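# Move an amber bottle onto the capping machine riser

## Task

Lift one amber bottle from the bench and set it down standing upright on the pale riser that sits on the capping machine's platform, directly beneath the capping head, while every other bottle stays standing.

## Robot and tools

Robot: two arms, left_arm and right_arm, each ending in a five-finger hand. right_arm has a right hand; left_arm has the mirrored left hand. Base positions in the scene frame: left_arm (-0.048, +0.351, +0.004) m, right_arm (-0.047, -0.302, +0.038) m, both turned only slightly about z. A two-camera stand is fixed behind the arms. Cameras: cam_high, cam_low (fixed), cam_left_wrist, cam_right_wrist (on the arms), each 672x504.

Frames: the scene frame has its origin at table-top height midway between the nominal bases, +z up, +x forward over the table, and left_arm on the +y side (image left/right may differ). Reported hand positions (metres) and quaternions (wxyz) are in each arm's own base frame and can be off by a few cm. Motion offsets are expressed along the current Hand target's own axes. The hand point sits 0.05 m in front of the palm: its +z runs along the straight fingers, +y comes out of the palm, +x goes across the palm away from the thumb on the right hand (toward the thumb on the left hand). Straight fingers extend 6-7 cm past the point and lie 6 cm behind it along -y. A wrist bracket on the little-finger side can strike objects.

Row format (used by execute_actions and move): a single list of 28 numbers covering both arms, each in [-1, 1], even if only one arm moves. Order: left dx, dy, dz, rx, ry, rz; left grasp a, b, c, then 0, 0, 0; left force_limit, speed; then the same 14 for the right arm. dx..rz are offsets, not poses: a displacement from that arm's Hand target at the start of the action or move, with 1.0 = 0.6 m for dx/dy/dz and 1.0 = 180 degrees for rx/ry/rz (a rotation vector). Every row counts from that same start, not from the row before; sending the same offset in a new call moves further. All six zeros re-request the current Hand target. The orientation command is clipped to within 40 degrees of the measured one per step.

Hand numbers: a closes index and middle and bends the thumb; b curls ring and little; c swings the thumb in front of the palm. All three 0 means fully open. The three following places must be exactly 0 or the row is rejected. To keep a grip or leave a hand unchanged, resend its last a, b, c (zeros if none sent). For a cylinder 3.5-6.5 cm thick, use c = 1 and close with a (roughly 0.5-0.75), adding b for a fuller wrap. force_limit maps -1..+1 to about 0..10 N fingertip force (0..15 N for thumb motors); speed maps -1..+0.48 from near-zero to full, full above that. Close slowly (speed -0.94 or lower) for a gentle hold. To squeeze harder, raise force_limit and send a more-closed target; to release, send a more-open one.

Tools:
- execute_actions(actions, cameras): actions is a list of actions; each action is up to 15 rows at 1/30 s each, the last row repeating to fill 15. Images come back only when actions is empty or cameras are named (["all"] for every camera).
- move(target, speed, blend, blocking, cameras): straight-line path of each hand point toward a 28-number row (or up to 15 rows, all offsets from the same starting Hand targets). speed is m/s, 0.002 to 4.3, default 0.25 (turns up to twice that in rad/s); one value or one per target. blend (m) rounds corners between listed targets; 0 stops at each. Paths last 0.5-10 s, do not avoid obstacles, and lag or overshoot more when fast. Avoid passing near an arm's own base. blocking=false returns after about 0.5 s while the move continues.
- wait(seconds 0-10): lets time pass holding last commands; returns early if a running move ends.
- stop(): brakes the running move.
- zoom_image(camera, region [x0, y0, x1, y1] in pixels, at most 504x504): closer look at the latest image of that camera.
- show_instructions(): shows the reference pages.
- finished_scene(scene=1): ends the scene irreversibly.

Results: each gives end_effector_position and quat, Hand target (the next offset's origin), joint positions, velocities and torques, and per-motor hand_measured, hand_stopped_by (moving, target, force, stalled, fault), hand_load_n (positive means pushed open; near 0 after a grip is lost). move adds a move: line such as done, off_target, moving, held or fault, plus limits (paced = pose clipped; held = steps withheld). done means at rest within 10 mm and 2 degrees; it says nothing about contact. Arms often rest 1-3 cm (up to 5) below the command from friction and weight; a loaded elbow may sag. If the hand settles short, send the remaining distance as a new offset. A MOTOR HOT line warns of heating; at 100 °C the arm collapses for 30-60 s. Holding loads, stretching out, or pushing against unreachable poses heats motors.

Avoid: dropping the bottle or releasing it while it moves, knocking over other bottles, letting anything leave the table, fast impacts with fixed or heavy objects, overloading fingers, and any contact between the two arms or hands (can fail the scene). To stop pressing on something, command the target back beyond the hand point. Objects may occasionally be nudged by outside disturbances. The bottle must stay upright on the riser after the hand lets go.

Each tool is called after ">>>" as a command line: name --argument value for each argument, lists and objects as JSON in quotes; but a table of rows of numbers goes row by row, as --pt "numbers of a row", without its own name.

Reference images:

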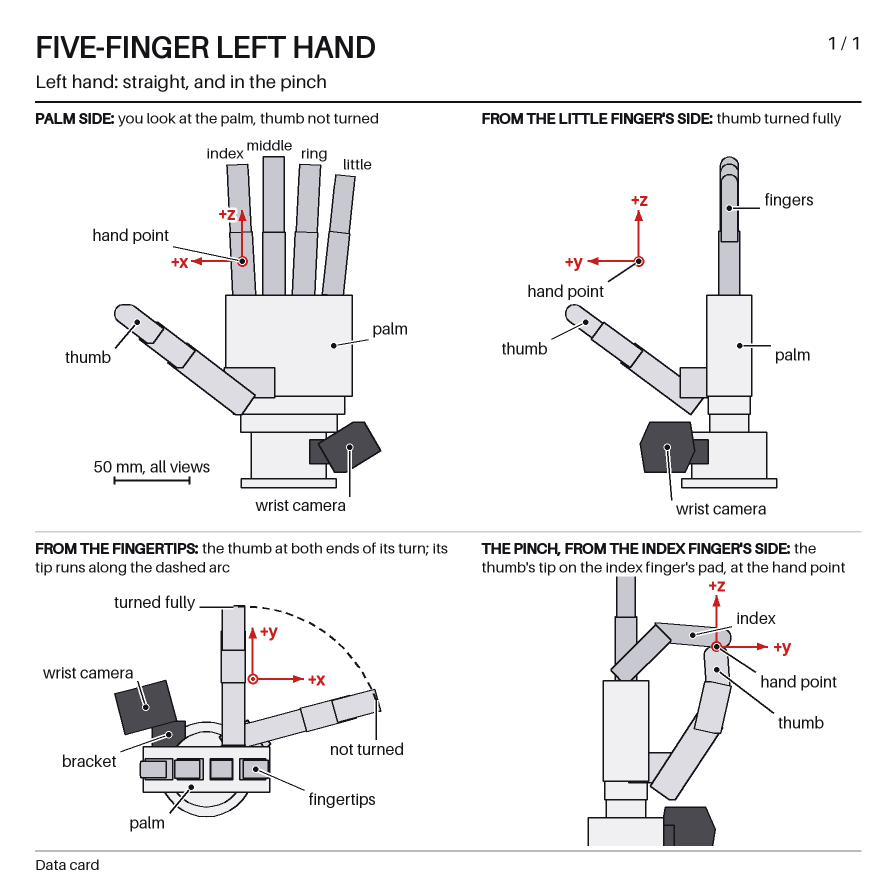

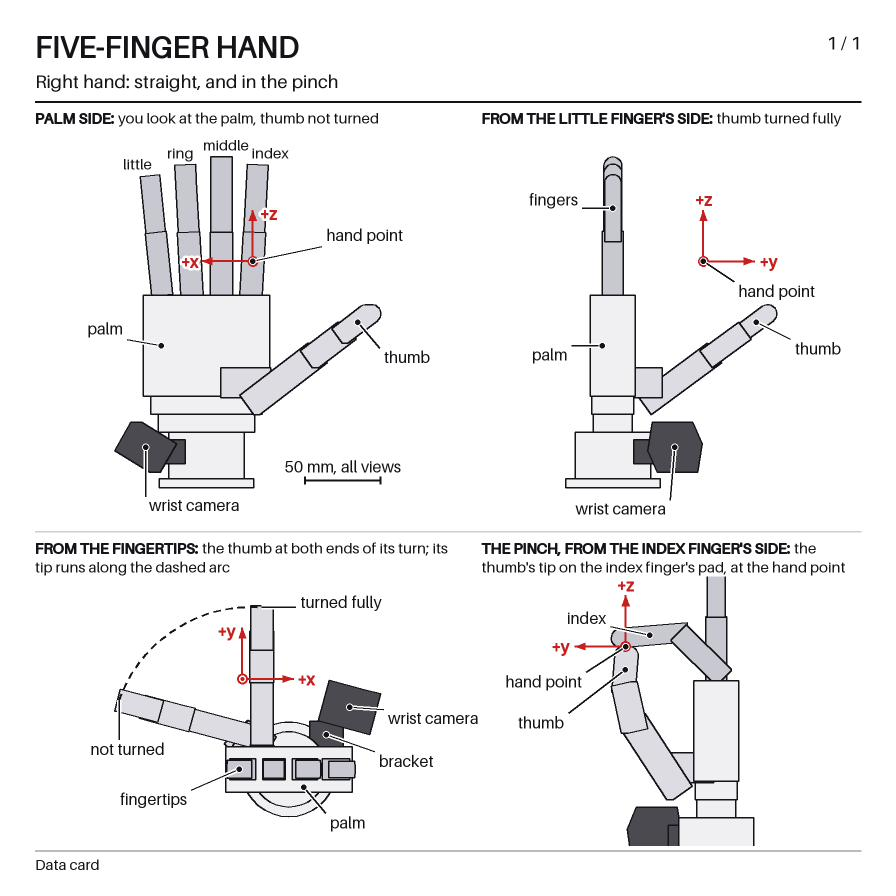

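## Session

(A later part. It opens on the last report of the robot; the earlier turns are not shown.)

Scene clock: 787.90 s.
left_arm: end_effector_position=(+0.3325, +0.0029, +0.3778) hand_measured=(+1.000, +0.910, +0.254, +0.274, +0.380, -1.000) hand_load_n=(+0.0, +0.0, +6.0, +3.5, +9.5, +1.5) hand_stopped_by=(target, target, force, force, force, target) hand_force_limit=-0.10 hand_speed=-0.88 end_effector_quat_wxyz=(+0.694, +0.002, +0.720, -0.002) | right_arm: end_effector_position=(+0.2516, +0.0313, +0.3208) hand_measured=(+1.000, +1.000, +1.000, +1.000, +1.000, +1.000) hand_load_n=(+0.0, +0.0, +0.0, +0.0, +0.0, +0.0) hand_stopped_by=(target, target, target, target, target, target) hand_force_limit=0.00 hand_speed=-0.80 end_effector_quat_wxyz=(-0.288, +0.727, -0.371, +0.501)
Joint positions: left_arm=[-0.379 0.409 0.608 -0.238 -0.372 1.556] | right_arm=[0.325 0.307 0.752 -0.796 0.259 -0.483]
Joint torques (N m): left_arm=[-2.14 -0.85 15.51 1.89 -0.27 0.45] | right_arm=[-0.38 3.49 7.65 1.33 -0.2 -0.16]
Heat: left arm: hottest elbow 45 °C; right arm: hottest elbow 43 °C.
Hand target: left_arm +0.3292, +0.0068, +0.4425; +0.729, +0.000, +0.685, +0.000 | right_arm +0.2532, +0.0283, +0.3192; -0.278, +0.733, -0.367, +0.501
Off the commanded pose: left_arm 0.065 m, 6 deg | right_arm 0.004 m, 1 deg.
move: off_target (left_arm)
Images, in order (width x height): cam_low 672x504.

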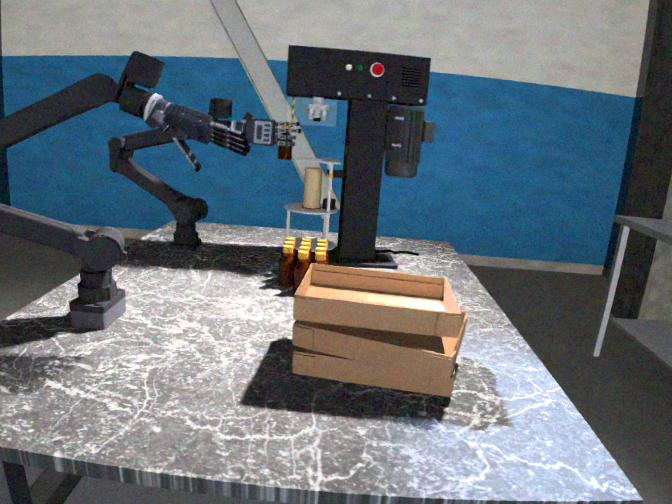

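>>> move --target '[-0.01,0,0.055,0,0,0,0.6,0,1,0,0,0,-0.1,-0.88,0,0,0,0,0,0,0,0,0,0,0,0,0,-0.8]' --cameras '["cam_low","cam_high","cam_left_wrist"]' --speed 0.05

>>> zoom_image --camera "cam_high" --region '[395, 130, 475, 250]'

>>> zoom_image --camera "cam_low" --region '[260, 90, 360, 220]'

Scene clock: 794.63 s.
left_arm: end_effector_position=(+0.3593, +0.0015, +0.3683) hand_measured=(+1.000, +0.910, +0.254, +0.274, +0.380, -1.000) hand_load_n=(+0.0, +0.0, +6.0, +3.5, +9.0, +1.5) hand_stopped_by=(target, target, force, force, force, target) hand_force_limit=-0.10 hand_speed=-0.88 end_effector_quat_wxyz=(+0.674, +0.009, +0.739, +0.002) | right_arm: end_effector_position=(+0.2516, +0.0313, +0.3208) hand_measured=(+1.000, +1.000, +1.000, +1.000, +1.000, +1.000) hand_load_n=(+0.0, -0.5, +0.0, +0.0, +0.0, +0.0) hand_stopped_by=(target, target, target, target, target, target) hand_force_limit=0.00 hand_speed=-0.80 end_effector_quat_wxyz=(-0.288, +0.727, -0.371, +0.501)
Joint positions: left_arm=[-0.327 0.512 0.638 -0.224 -0.317 1.556] | right_arm=[0.325 0.307 0.752 -0.796 0.259 -0.483]
Joint torques (N m): left_arm=[-1.2 -1.32 16.09 3.62 -0.12 0.42] | right_arm=[-0.21 3.43 7.73 1.29 -0.16 -0.15]
Heat: left arm: hottest elbow 45 °C; right arm: hottest elbow 43 °C.
Hand target: left_arm +0.3618, +0.0068, +0.4506; +0.729, +0.000, +0.685, +0.000 | right_arm +0.2532, +0.0283, +0.3192; -0.278, +0.733, -0.367, +0.501
Off the commanded pose: left_arm 0.082 m, 9 deg | right_arm 0.004 m, 1 deg.
move: off_target (left_arm)
Images, in order (width x height): cam_high 672x504, cam_low 672x504, cam_left_wrist 672x504.

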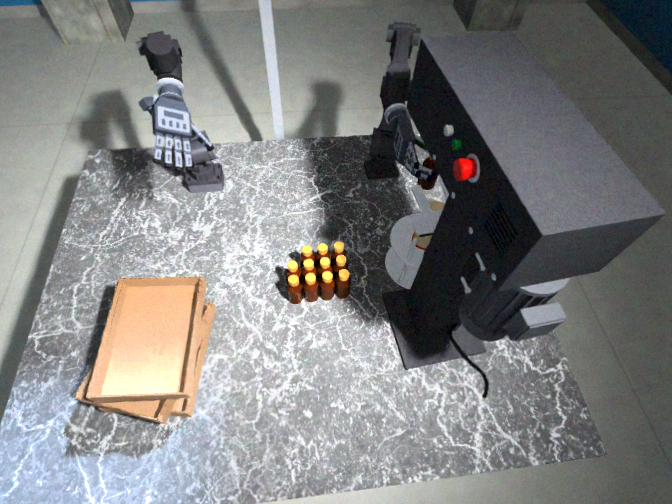

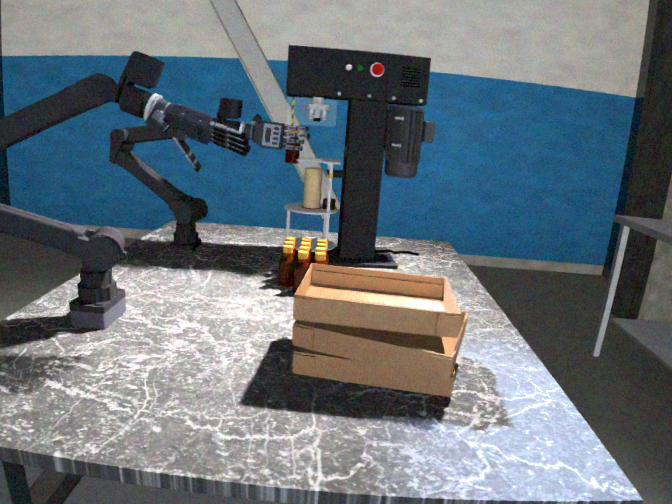

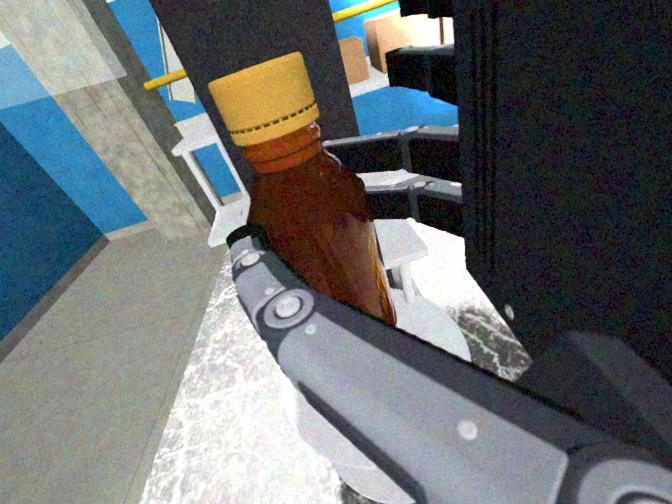

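Scaled by 4.200.

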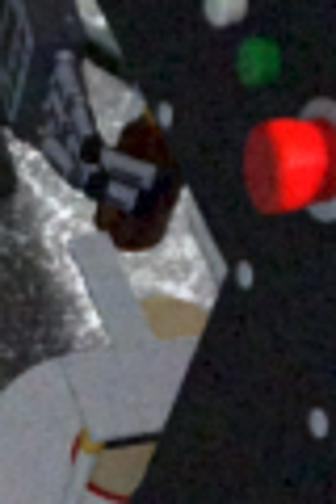

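Scaled by 3.877.

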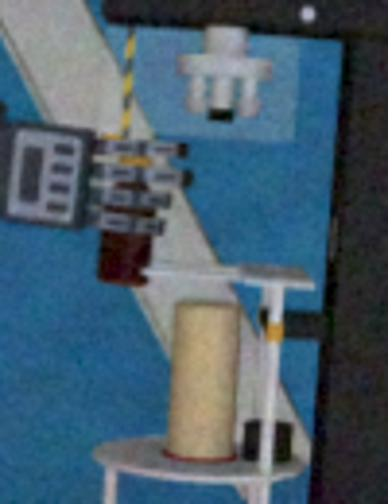

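>>> zoom_image --camera "cam_left_wrist" --region '[160, 100, 300, 280]'

>>> zoom_image --camera "cam_left_wrist" --region '[340, 150, 480, 350]'

Scaled by 2.800.

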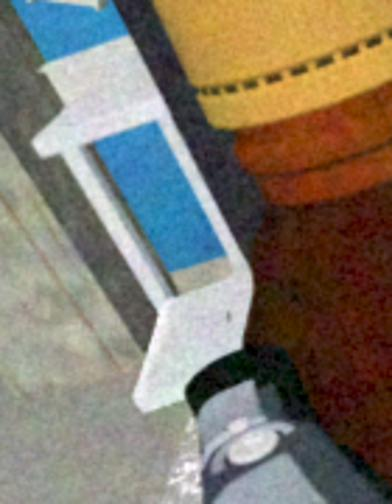

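Scaled by 2.520.

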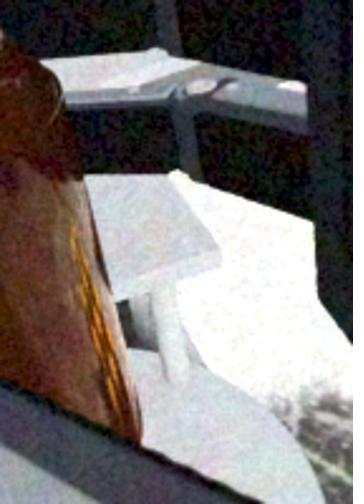

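>>> move --target '[-0.02,0.003,0.055,0,-0.022,0,0.6,0,1,0,0,0,-0.1,-0.88,0,0,0,0,0,0,0,0,0,0,0,0,0,-0.8]' --cameras '["cam_low","cam_high","cam_left_wrist"]' --speed 0.05

>>> zoom_image --camera "cam_high" --region '[395, 130, 475, 250]'

>>> zoom_image --camera "cam_low" --region '[260, 90, 360, 220]'

>>> zoom_image --camera "cam_left_wrist" --region '[160, 100, 480, 350]'

Scene clock: 844.40 s.
left_arm: end_effector_position=(+0.3900, +0.0062, +0.3804) hand_measured=(+1.000, +0.910, +0.254, +0.274, +0.380, -1.000) hand_load_n=(+0.0, -0.5, +6.0, +3.5, +9.0, +1.5) hand_stopped_by=(target, target, force, force, force, target) hand_force_limit=-0.10 hand_speed=-0.88 end_effector_quat_wxyz=(+0.698, +0.002, +0.716, +0.000) | right_arm: end_effector_position=(+0.2516, +0.0313, +0.3208) hand_measured=(+1.000, +1.000, +1.000, +1.000, +1.000, +1.000) hand_load_n=(+0.0, +0.0, +0.0, +0.0, +0.0, -0.5) hand_stopped_by=(target, target, target, target, target, target) hand_force_limit=0.00 hand_speed=-0.80 end_effector_quat_wxyz=(-0.288, +0.727, -0.371, +0.501)
Joint positions: left_arm=[-0.264 0.601 0.646 -0.07 -0.262 1.567] | right_arm=[0.325 0.307 0.752 -0.796 0.259 -0.483]
Joint torques (N m): left_arm=[-1.2 -1.79 16.13 3.66 -0.09 0.46] | right_arm=[-0.09 3.84 7.56 1.35 -0.18 -0.16]
Heat: left arm: hottest elbow 49 °C; right arm: hottest elbow 43 °C.
Hand target: left_arm +0.3940, +0.0086, +0.4646; +0.752, +0.000, +0.659, +0.000 | right_arm +0.2532, +0.0283, +0.3192; -0.278, +0.733, -0.367, +0.501
Off the commanded pose: left_arm 0.084 m, 9 deg | right_arm 0.004 m, 1 deg.
move: off_target (left_arm)
Images, in order (width x height): cam_high 672x504, cam_low 672x504, cam_left_wrist 672x504.

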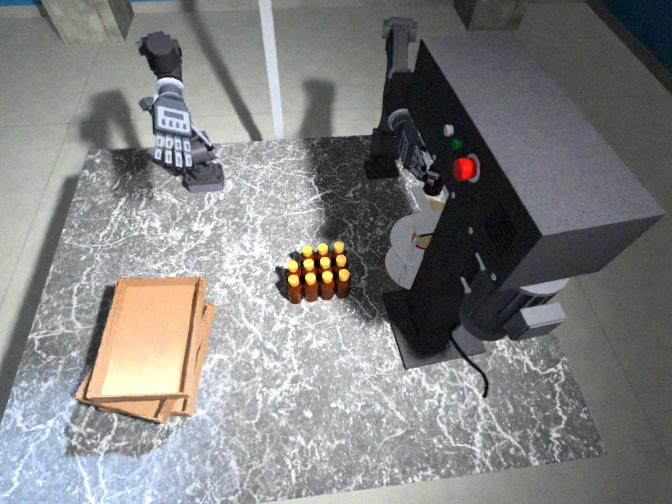

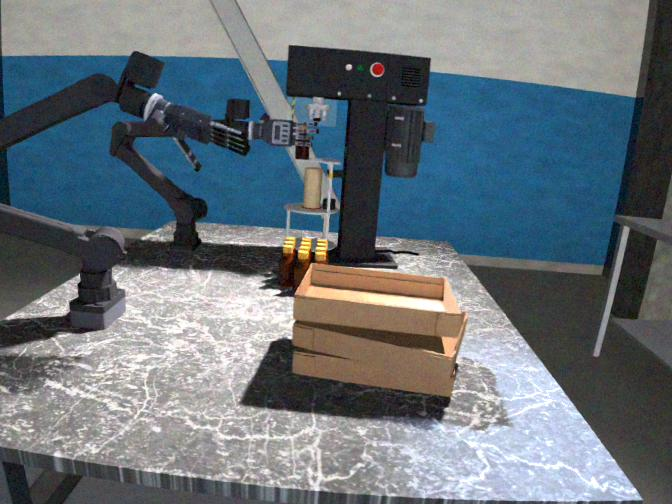

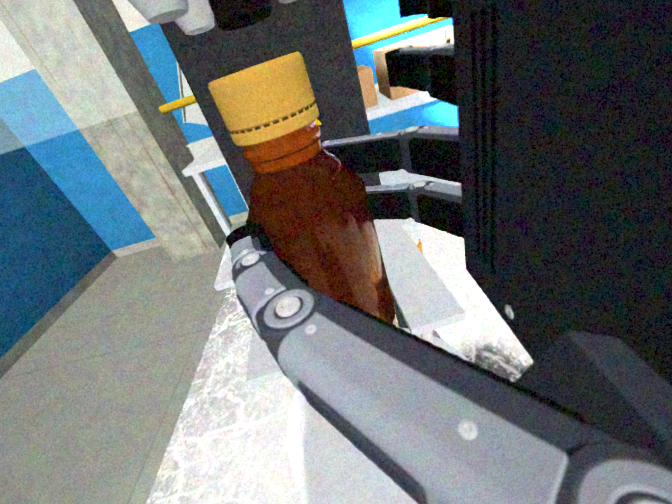

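Scaled by 4.200.

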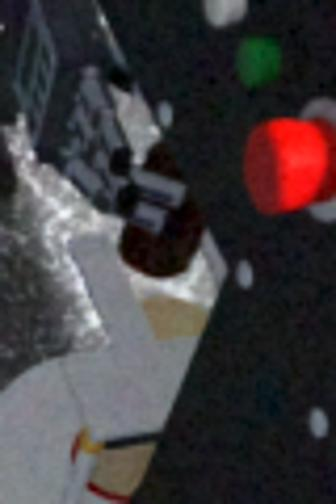

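Scaled by 3.877.

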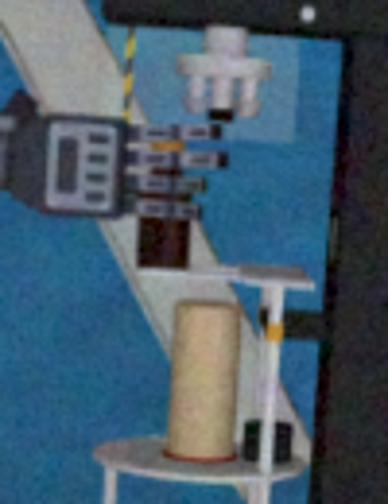

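Scaled by 1.575.

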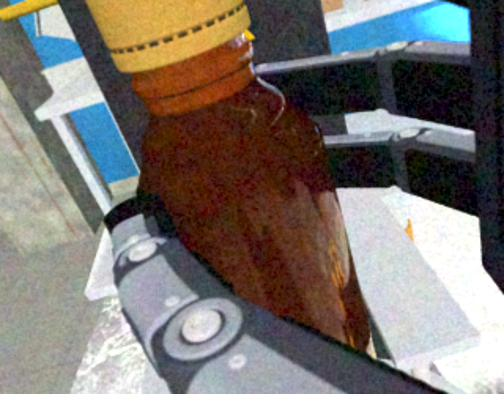

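>>> move --target '[0.066,0,-0.009,0,0,0,0.6,0,1,0,0,0,-0.1,-0.88,0,0,0,0,0,0,0,0,0,0,0,0,0,-0.8]' --cameras '["cam_low"]' --speed 0.03

>>> zoom_image --camera "cam_low" --region '[260, 90, 360, 220]'

Scene clock: 856.53 s.
left_arm: end_effector_position=(+0.3951, +0.0057, +0.3913) hand_measured=(+1.000, +0.910, +0.254, +0.274, +0.380, -1.000) hand_load_n=(+0.0, +0.0, +6.0, +3.0, +9.0, +1.5) hand_stopped_by=(target, target, force, force, force, target) hand_force_limit=-0.10 hand_speed=-0.88 end_effector_quat_wxyz=(+0.724, -0.006, +0.690, -0.006) | right_arm: end_effector_position=(+0.2516, +0.0313, +0.3208) hand_measured=(+1.000, +1.000, +1.000, +1.000, +1.000, +1.000) hand_load_n=(+0.0, +0.0, +0.0, +0.0, +0.0, +0.0) hand_stopped_by=(target, target, target, target, target, target) hand_force_limit=0.00 hand_speed=-0.80 end_effector_quat_wxyz=(-0.288, +0.727, -0.371, +0.501)
Joint positions: left_arm=[-0.263 0.612 0.629 0.032 -0.263 1.567] | right_arm=[0.325 0.307 0.752 -0.796 0.259 -0.483]
Joint torques (N m): left_arm=[-1.26 -2.02 10.15 3.66 -0.06 0.44] | right_arm=[0.03 3.72 7.66 1.29 -0.18 -0.16]
Heat: left arm: hottest elbow 52 °C; right arm: hottest elbow 43 °C.
Hand target: left_arm +0.3938, +0.0086, +0.4246; +0.752, +0.000, +0.659, +0.000 | right_arm +0.2532, +0.0283, +0.3192; -0.278, +0.733, -0.367, +0.501
Off the commanded pose: left_arm 0.033 m, 5 deg | right_arm 0.004 m, 1 deg.
move: off_target (left_arm)
Images, in order (width x height): cam_low 672x504.

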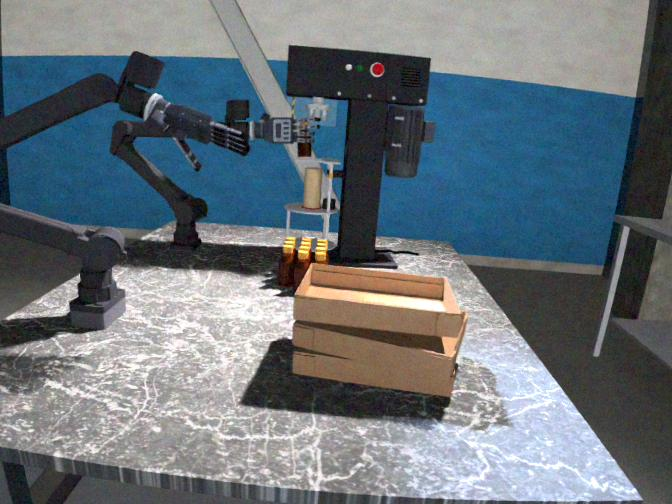

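Scaled by 3.877.

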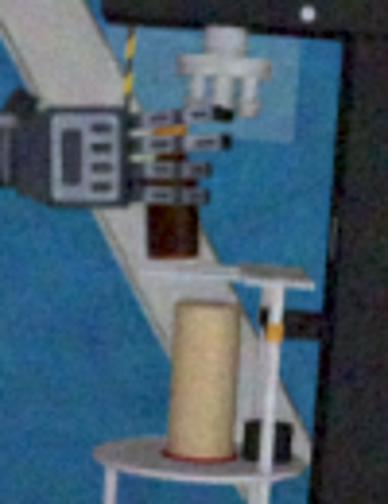

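>>> move --target '[0.066,0,-0.009,0,0.03,0,0.6,0,1,0,0,0,-0.1,-0.88,0,0,0,0,0,0,0,0,0,0,0,0,0,-0.8]' --cameras '["cam_low"]' --speed 0.03

>>> zoom_image --camera "cam_low" --region '[260, 90, 360, 220]'

Scene clock: 863.90 s.
left_arm: end_effector_position=(+0.3947, +0.0053, +0.3637) hand_measured=(+1.000, +0.910, +0.254, +0.274, +0.380, -1.000) hand_load_n=(+0.0, +0.0, +6.0, +3.0, +9.0, +1.5) hand_stopped_by=(target, target, force, force, force, target) hand_force_limit=-0.10 hand_speed=-0.88 end_effector_quat_wxyz=(+0.706, +0.000, +0.709, -0.002) | right_arm: end_effector_position=(+0.2516, +0.0313, +0.3208) hand_measured=(+1.000, +1.000, +1.000, +1.000, +1.000, +1.000) hand_load_n=(+0.0, +0.0, +0.0, -0.5, +0.5, +0.0) hand_stopped_by=(target, target, target, target, target, target) hand_force_limit=0.00 hand_speed=-0.80 end_effector_quat_wxyz=(-0.288, +0.727, -0.371, +0.501)
Joint positions: left_arm=[-0.263 0.615 0.592 0.019 -0.26 1.567] | right_arm=[0.325 0.307 0.752 -0.796 0.259 -0.483]
Joint torques (N m): left_arm=[-1.14 -2.02 10.07 1.98 -0.08 0.22] | right_arm=[-0.09 3.9 7.64 1.36 -0.19 -0.16]
Heat: left arm: hottest elbow 51 °C; right arm: hottest elbow 43 °C.
Hand target: left_arm +0.3937, +0.0086, +0.3847; +0.720, +0.000, +0.694, +0.000 | right_arm +0.2532, +0.0283, +0.3192; -0.278, +0.733, -0.367, +0.501
Off the commanded pose: left_arm 0.021 m, 2 deg | right_arm 0.004 m, 1 deg.
move: off_target (left_arm)
Images, in order (width x height): cam_low 672x504.

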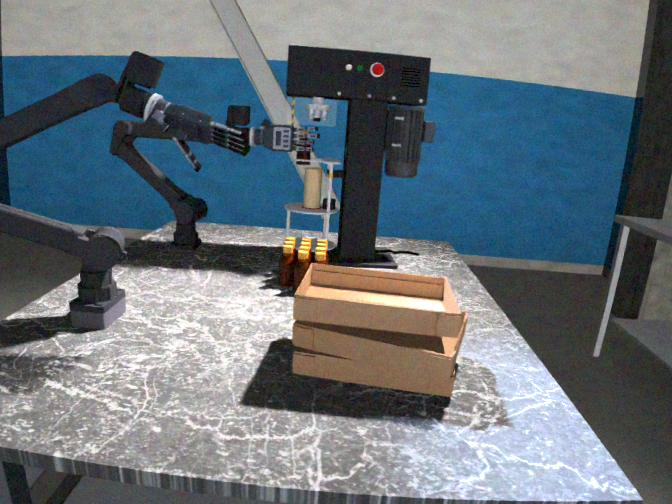

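Scaled by 3.877.

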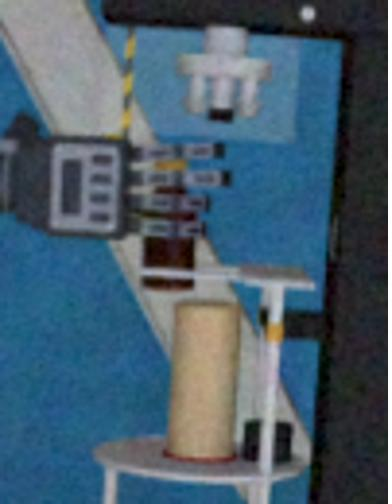

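>>> move --target '[0.0,0,0.05,0,0,0,0.6,0,1,0,0,0,-0.1,-0.88,0,0,0,0,0,0,0,0,0,0,0,0,0,-0.8]' --cameras '["cam_low","cam_high","cam_left_wrist"]' --speed 0.03

>>> zoom_image --camera "cam_low" --region '[260, 90, 360, 220]'

>>> zoom_image --camera "cam_high" --region '[395, 130, 475, 250]'

>>> zoom_image --camera "cam_left_wrist" --region '[160, 100, 480, 350]'

Scene clock: 872.33 s.
left_arm: end_effector_position=(+0.4155, +0.0064, +0.3507) hand_measured=(+1.000, +0.910, +0.254, +0.274, +0.380, -1.000) hand_load_n=(+0.0, +0.0, +7.0, +1.5, +9.0, -3.0) hand_stopped_by=(target, target, force, force, force, target) hand_force_limit=-0.10 hand_speed=-0.88 end_effector_quat_wxyz=(+0.699, +0.008, +0.715, +0.005) | right_arm: end_effector_position=(+0.2516, +0.0313, +0.3208) hand_measured=(+1.000, +1.000, +1.000, +1.000, +1.000, +1.000) hand_load_n=(+0.0, +0.0, +0.0, +0.0, +0.0, +0.0) hand_stopped_by=(target, target, target, target, target, target) hand_force_limit=0.00 hand_speed=-0.80 end_effector_quat_wxyz=(-0.288, +0.727, -0.371, +0.501)
Joint positions: left_arm=[-0.235 0.693 0.594 0.075 -0.231 1.584] | right_arm=[0.325 0.307 0.752 -0.796 0.259 -0.483]
Joint torques (N m): left_arm=[-1.14 -1.26 12.7 2.36 -0.04 0.16] | right_arm=[-0.32 3.43 7.71 1.37 -0.18 -0.16]
Heat: left arm: hottest elbow 49 °C; right arm: hottest elbow 43 °C.
Hand target: left_arm +0.4237, +0.0086, +0.3858; +0.720, +0.000, +0.694, +0.000 | right_arm +0.2532, +0.0283, +0.3192; -0.278, +0.733, -0.367, +0.501
Off the commanded pose: left_arm 0.036 m, 4 deg | right_arm 0.004 m, 1 deg.
move: off_target (left_arm)
Images, in order (width x height): cam_high 672x504, cam_low 672x504, cam_left_wrist 672x504.

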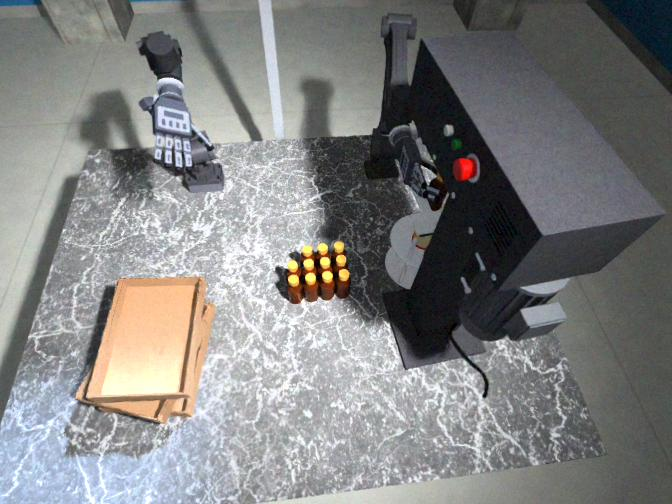

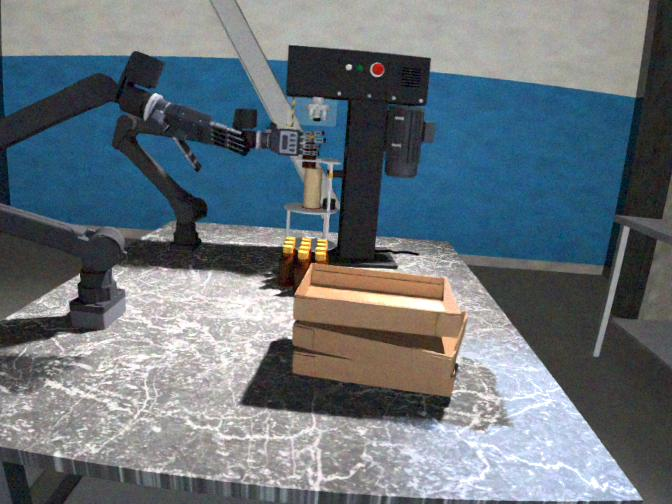

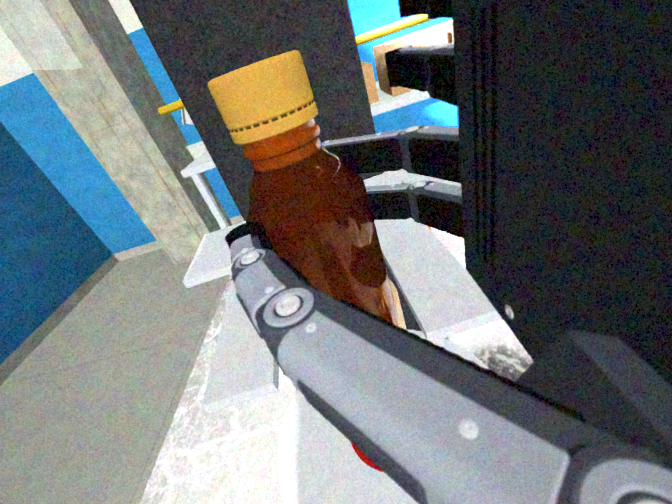

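Scaled by 3.877.

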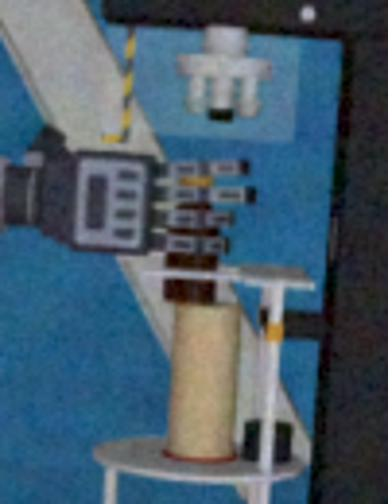

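Scaled by 4.200.

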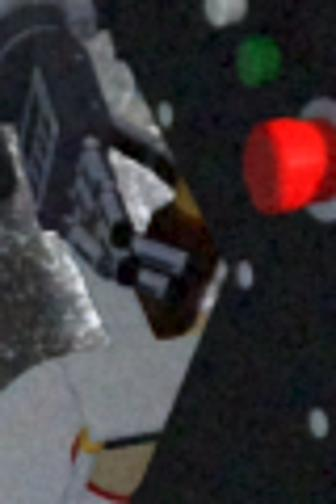

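Scaled by 1.575.

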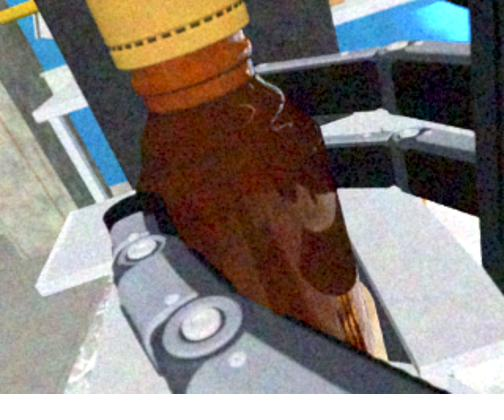

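>>> move --target '[-0.025,0,0.027,0,0,0,0.6,0,1,0,0,0,-0.1,-0.88,0,0,0,0,0,0,0,0,0,0,0,0,0,-0.8]' --cameras '["cam_low","cam_high","cam_left_wrist"]' --speed 0.02

>>> zoom_image --camera "cam_low" --region '[260, 90, 360, 220]'

>>> zoom_image --camera "cam_high" --region '[395, 130, 475, 250]'

>>> zoom_image --camera "cam_left_wrist" --region '[160, 100, 480, 350]'

Scene clock: 883.97 s.
left_arm: end_effector_position=(+0.4309, +0.0058, +0.3516) hand_measured=(+1.000, +0.910, +0.254, +0.274, +0.380, -1.000) hand_load_n=(+0.5, +0.0, +6.0, +3.0, +9.0, +0.0) hand_stopped_by=(target, target, force, force, force, target) hand_force_limit=-0.10 hand_speed=-0.88 end_effector_quat_wxyz=(+0.692, +0.005, +0.722, +0.002) | right_arm: end_effector_position=(+0.2516, +0.0313, +0.3208) hand_measured=(+1.000, +1.000, +1.000, +1.000, +1.000, +1.000) hand_load_n=(+0.0, -0.5, +0.0, +0.0, +0.0, +0.0) hand_stopped_by=(target, target, target, target, target, target) hand_force_limit=0.00 hand_speed=-0.80 end_effector_quat_wxyz=(-0.288, +0.727, -0.371, +0.501)
Joint positions: left_arm=[-0.221 0.748 0.631 0.075 -0.217 1.571] | right_arm=[0.325 0.307 0.752 -0.796 0.259 -0.483]
Joint torques (N m): left_arm=[-1.2 -2.32 14.2 1.92 -0.06 0.16] | right_arm=[-0.38 3.49 7.62 1.32 -0.14 -0.17]
Heat: left arm: hottest elbow 48 °C; right arm: hottest elbow 43 °C.
Hand target: left_arm +0.4393, +0.0086, +0.4014; +0.720, +0.000, +0.694, +0.000 | right_arm +0.2532, +0.0283, +0.3192; -0.278, +0.733, -0.367, +0.501
Off the commanded pose: left_arm 0.051 m, 5 deg | right_arm 0.004 m, 1 deg.
move: off_target (left_arm)
Images, in order (width x height): cam_high 672x504, cam_low 672x504, cam_left_wrist 672x504.

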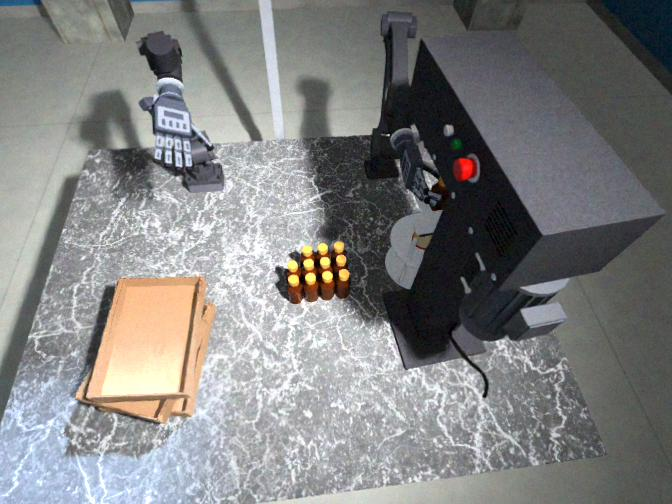

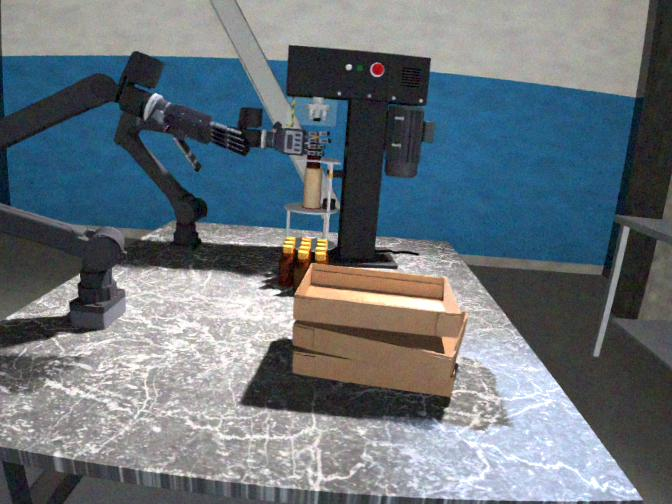

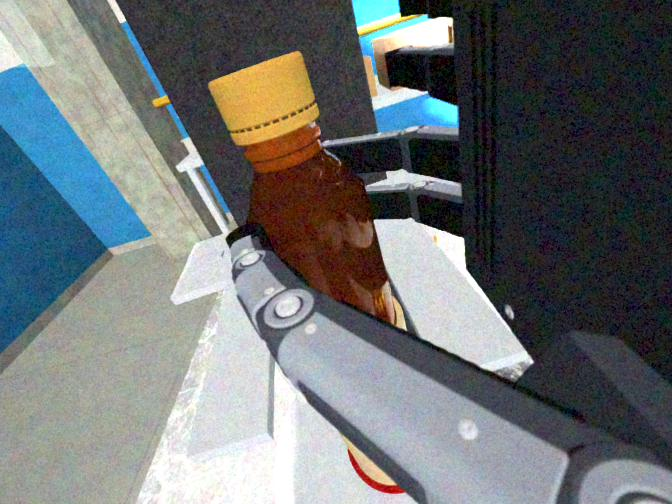

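Scaled by 3.877.

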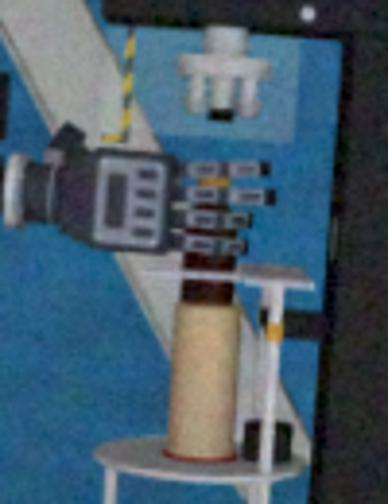

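Scaled by 4.200.

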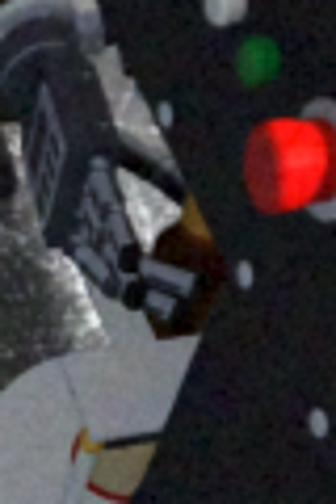

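Scaled by 1.575.

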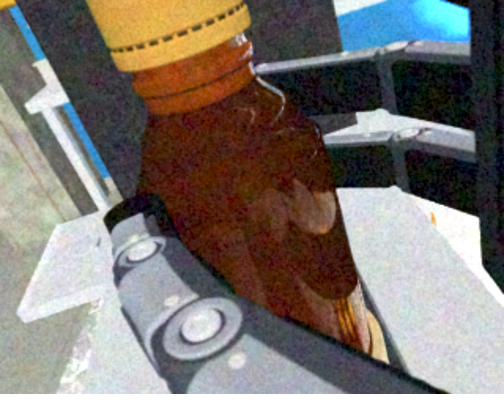

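>>> zoom_image --camera "cam_left_wrist" --region '[330, 220, 450, 350]'

>>> zoom_image --camera "cam_left_wrist" --region '[180, 220, 440, 504]'

>>> zoom_image --camera "cam_low" --region '[290, 120, 350, 190]'

>>> zoom_image --camera "cam_high" --region '[410, 170, 470, 230]'

Scaled by 3.877.

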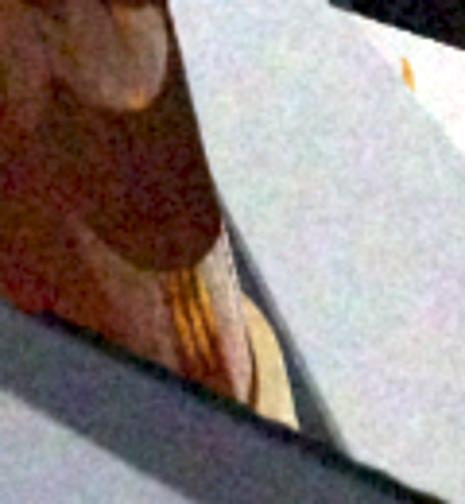

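Scaled by 1.775.

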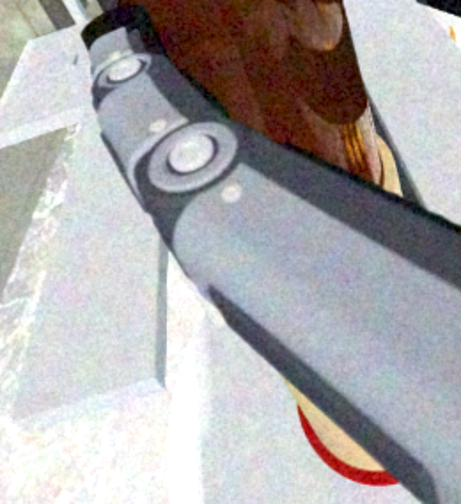

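Scaled by 7.200.

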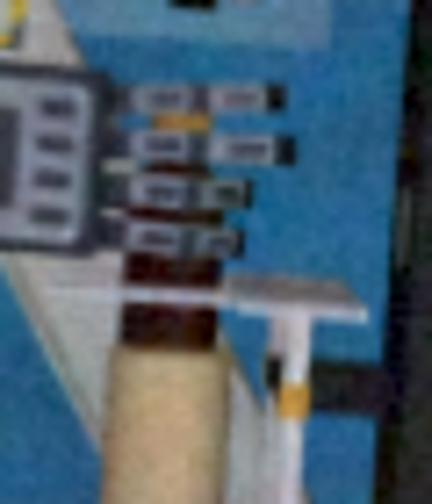

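Scaled by 8.400.

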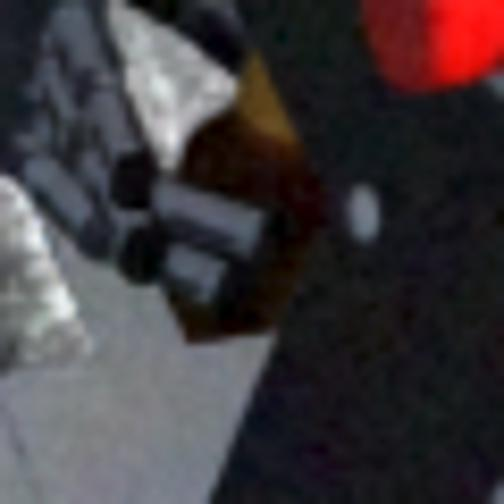

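>>> move --target '[0.033,0,0,0,0,0,0.6,0,1,0,0,0,-0.1,-0.88,0,0,0,0,0,0,0,0,0,0,0,0,0,-0.8]' --cameras '["cam_low","cam_left_wrist"]' --speed 0.02

>>> zoom_image --camera "cam_low" --region '[290, 120, 350, 190]'

>>> zoom_image --camera "cam_left_wrist" --region '[330, 220, 450, 350]'

Scene clock: 908.00 s.
left_arm: end_effector_position=(+0.4354, +0.0065, +0.3524) hand_measured=(+1.000, +0.910, +0.254, +0.274, +0.380, -1.000) hand_load_n=(+0.0, +0.0, +6.5, +2.0, +9.0, -1.0) hand_stopped_by=(target, target, force, force, force, target) hand_force_limit=-0.10 hand_speed=-0.88 end_effector_quat_wxyz=(+0.697, +0.003, +0.717, +0.002) | right_arm: end_effector_position=(+0.2516, +0.0313, +0.3208) hand_measured=(+1.000, +1.000, +1.000, +1.000, +1.000, +1.000) hand_load_n=(+0.0, +0.0, +0.0, +0.0, +0.0, +0.0) hand_stopped_by=(target, target, target, target, target, target) hand_force_limit=0.00 hand_speed=-0.80 end_effector_quat_wxyz=(-0.288, +0.727, -0.371, +0.501)
Joint positions: left_arm=[-0.217 0.764 0.631 0.103 -0.216 1.571] | right_arm=[0.325 0.307 0.752 -0.796 0.259 -0.483]
Joint torques (N m): left_arm=[-1.2 -2.61 10.76 3.11 -0.06 0.15] | right_arm=[0.03 3.72 7.71 1.36 -0.17 -0.16]
Heat: left arm: hottest elbow 47 °C; right arm: hottest elbow 43 °C.
Hand target: left_arm +0.4400, +0.0086, +0.3816; +0.720, +0.000, +0.694, +0.000 | right_arm +0.2532, +0.0283, +0.3192; -0.278, +0.733, -0.367, +0.501
Off the commanded pose: left_arm 0.030 m, 4 deg | right_arm 0.004 m, 1 deg.
move: off_target (left_arm)
Images, in order (width x height): cam_low 672x504, cam_left_wrist 672x504.

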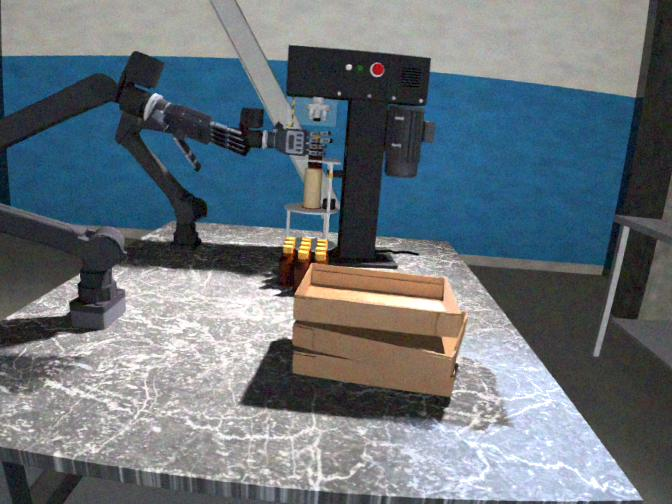

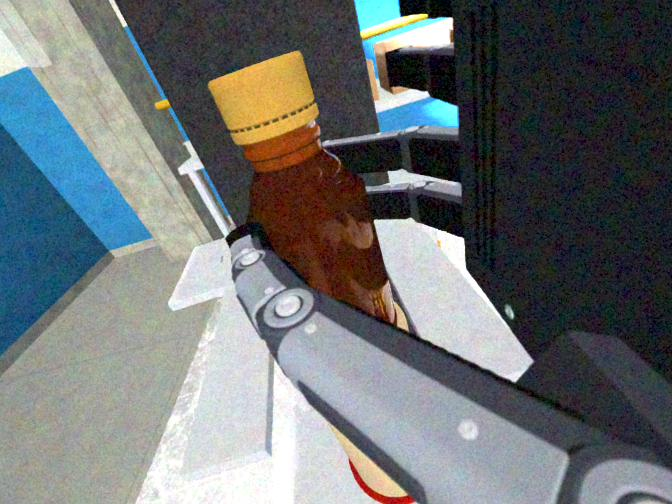

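Scaled by 7.200.

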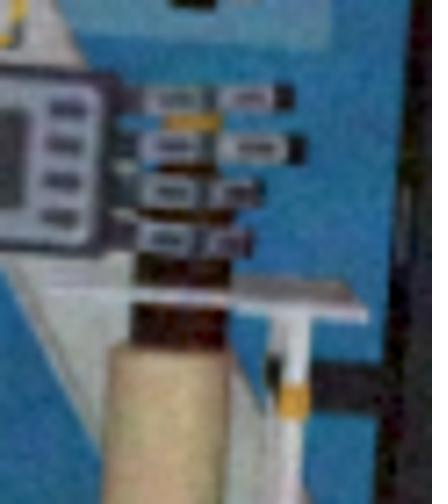

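Scaled by 3.877.

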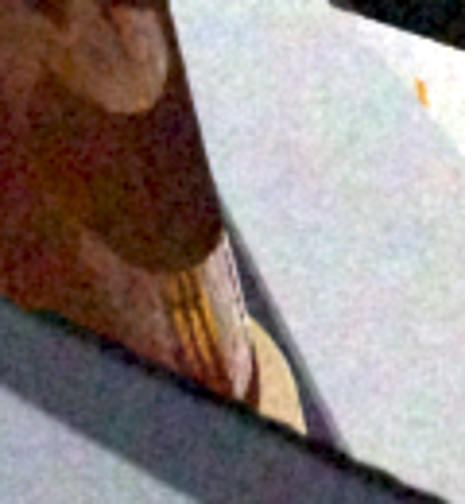

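>>> move --target '[0.008,0,-0.015,0,0,0,0.6,0,1,0,0,0,-0.1,-0.88,0,0,0,0,0,0,0,0,0,0,0,0,0,-0.8]' --cameras '["cam_low","cam_left_wrist"]' --speed 0.02

>>> zoom_image --camera "cam_low" --region '[290, 120, 350, 190]'

>>> zoom_image --camera "cam_left_wrist" --region '[330, 220, 450, 350]'

Scene clock: 914.37 s.
left_arm: end_effector_position=(+0.4352, +0.0066, +0.3526) hand_measured=(+1.000, +0.910, +0.254, +0.274, +0.380, -1.000) hand_load_n=(+0.0, +0.0, +6.5, +2.5, +9.0, +0.0) hand_stopped_by=(target, target, force, force, force, target) hand_force_limit=-0.10 hand_speed=-0.88 end_effector_quat_wxyz=(+0.697, +0.005, +0.717, +0.000) | right_arm: end_effector_position=(+0.2516, +0.0313, +0.3208) hand_measured=(+1.000, +1.000, +1.000, +1.000, +1.000, +1.000) hand_load_n=(+0.0, +0.0, +0.0, +0.0, +0.0, +0.0) hand_stopped_by=(target, target, target, target, target, target) hand_force_limit=0.00 hand_speed=-0.80 end_effector_quat_wxyz=(-0.288, +0.727, -0.371, +0.501)
Joint positions: left_arm=[-0.212 0.761 0.629 0.103 -0.205 1.571] | right_arm=[0.325 0.307 0.752 -0.796 0.259 -0.483]
Joint torques (N m): left_arm=[-1.61 -4.19 9.11 3 -0.26 0.15] | right_arm=[-0.03 3.37 7.66 1.42 -0.18 -0.17]
Heat: left arm: hottest elbow 46 °C; right arm: hottest elbow 43 °C.
Hand target: left_arm +0.4312, +0.0086, +0.3765; +0.720, +0.000, +0.694, +0.000 | right_arm +0.2532, +0.0283, +0.3192; -0.278, +0.733, -0.367, +0.501
Off the commanded pose: left_arm 0.024 m, 4 deg | right_arm 0.004 m, 1 deg.
move: off_target (left_arm)
Images, in order (width x height): cam_low 672x504, cam_left_wrist 672x504.

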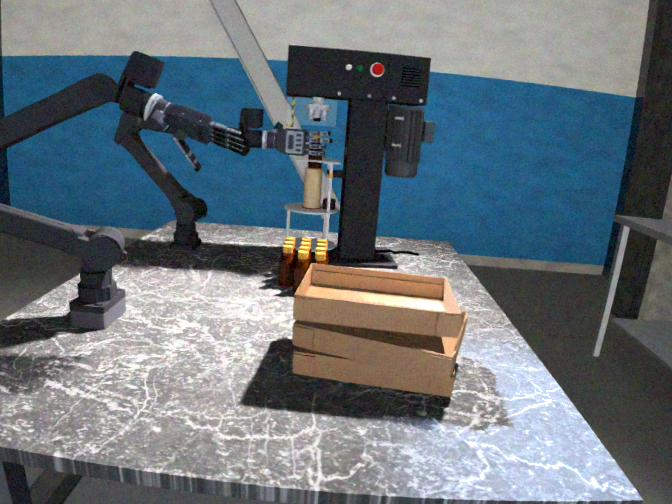

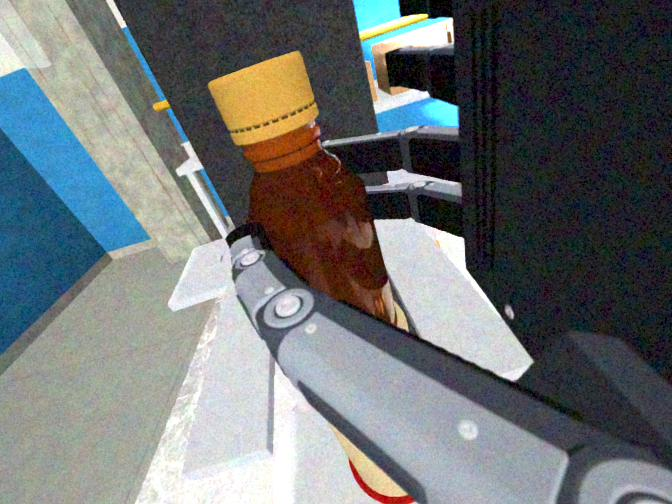

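Scaled by 7.200.

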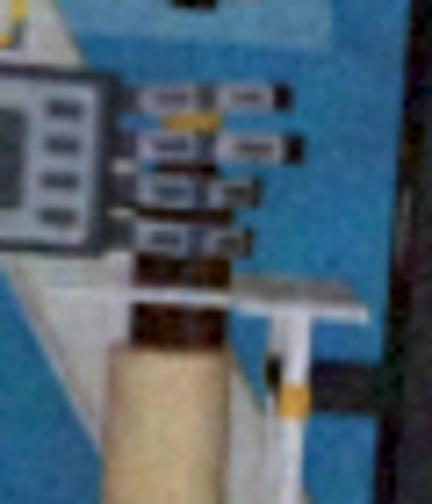

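Scaled by 3.877.

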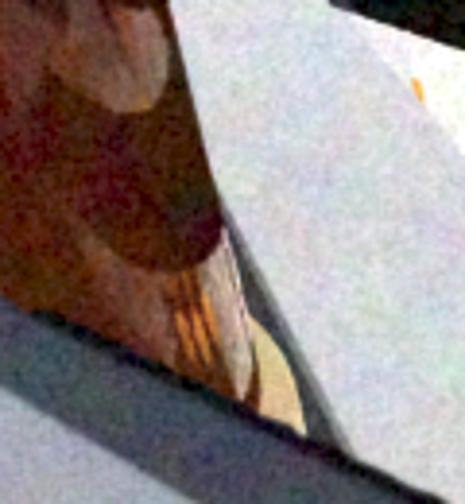

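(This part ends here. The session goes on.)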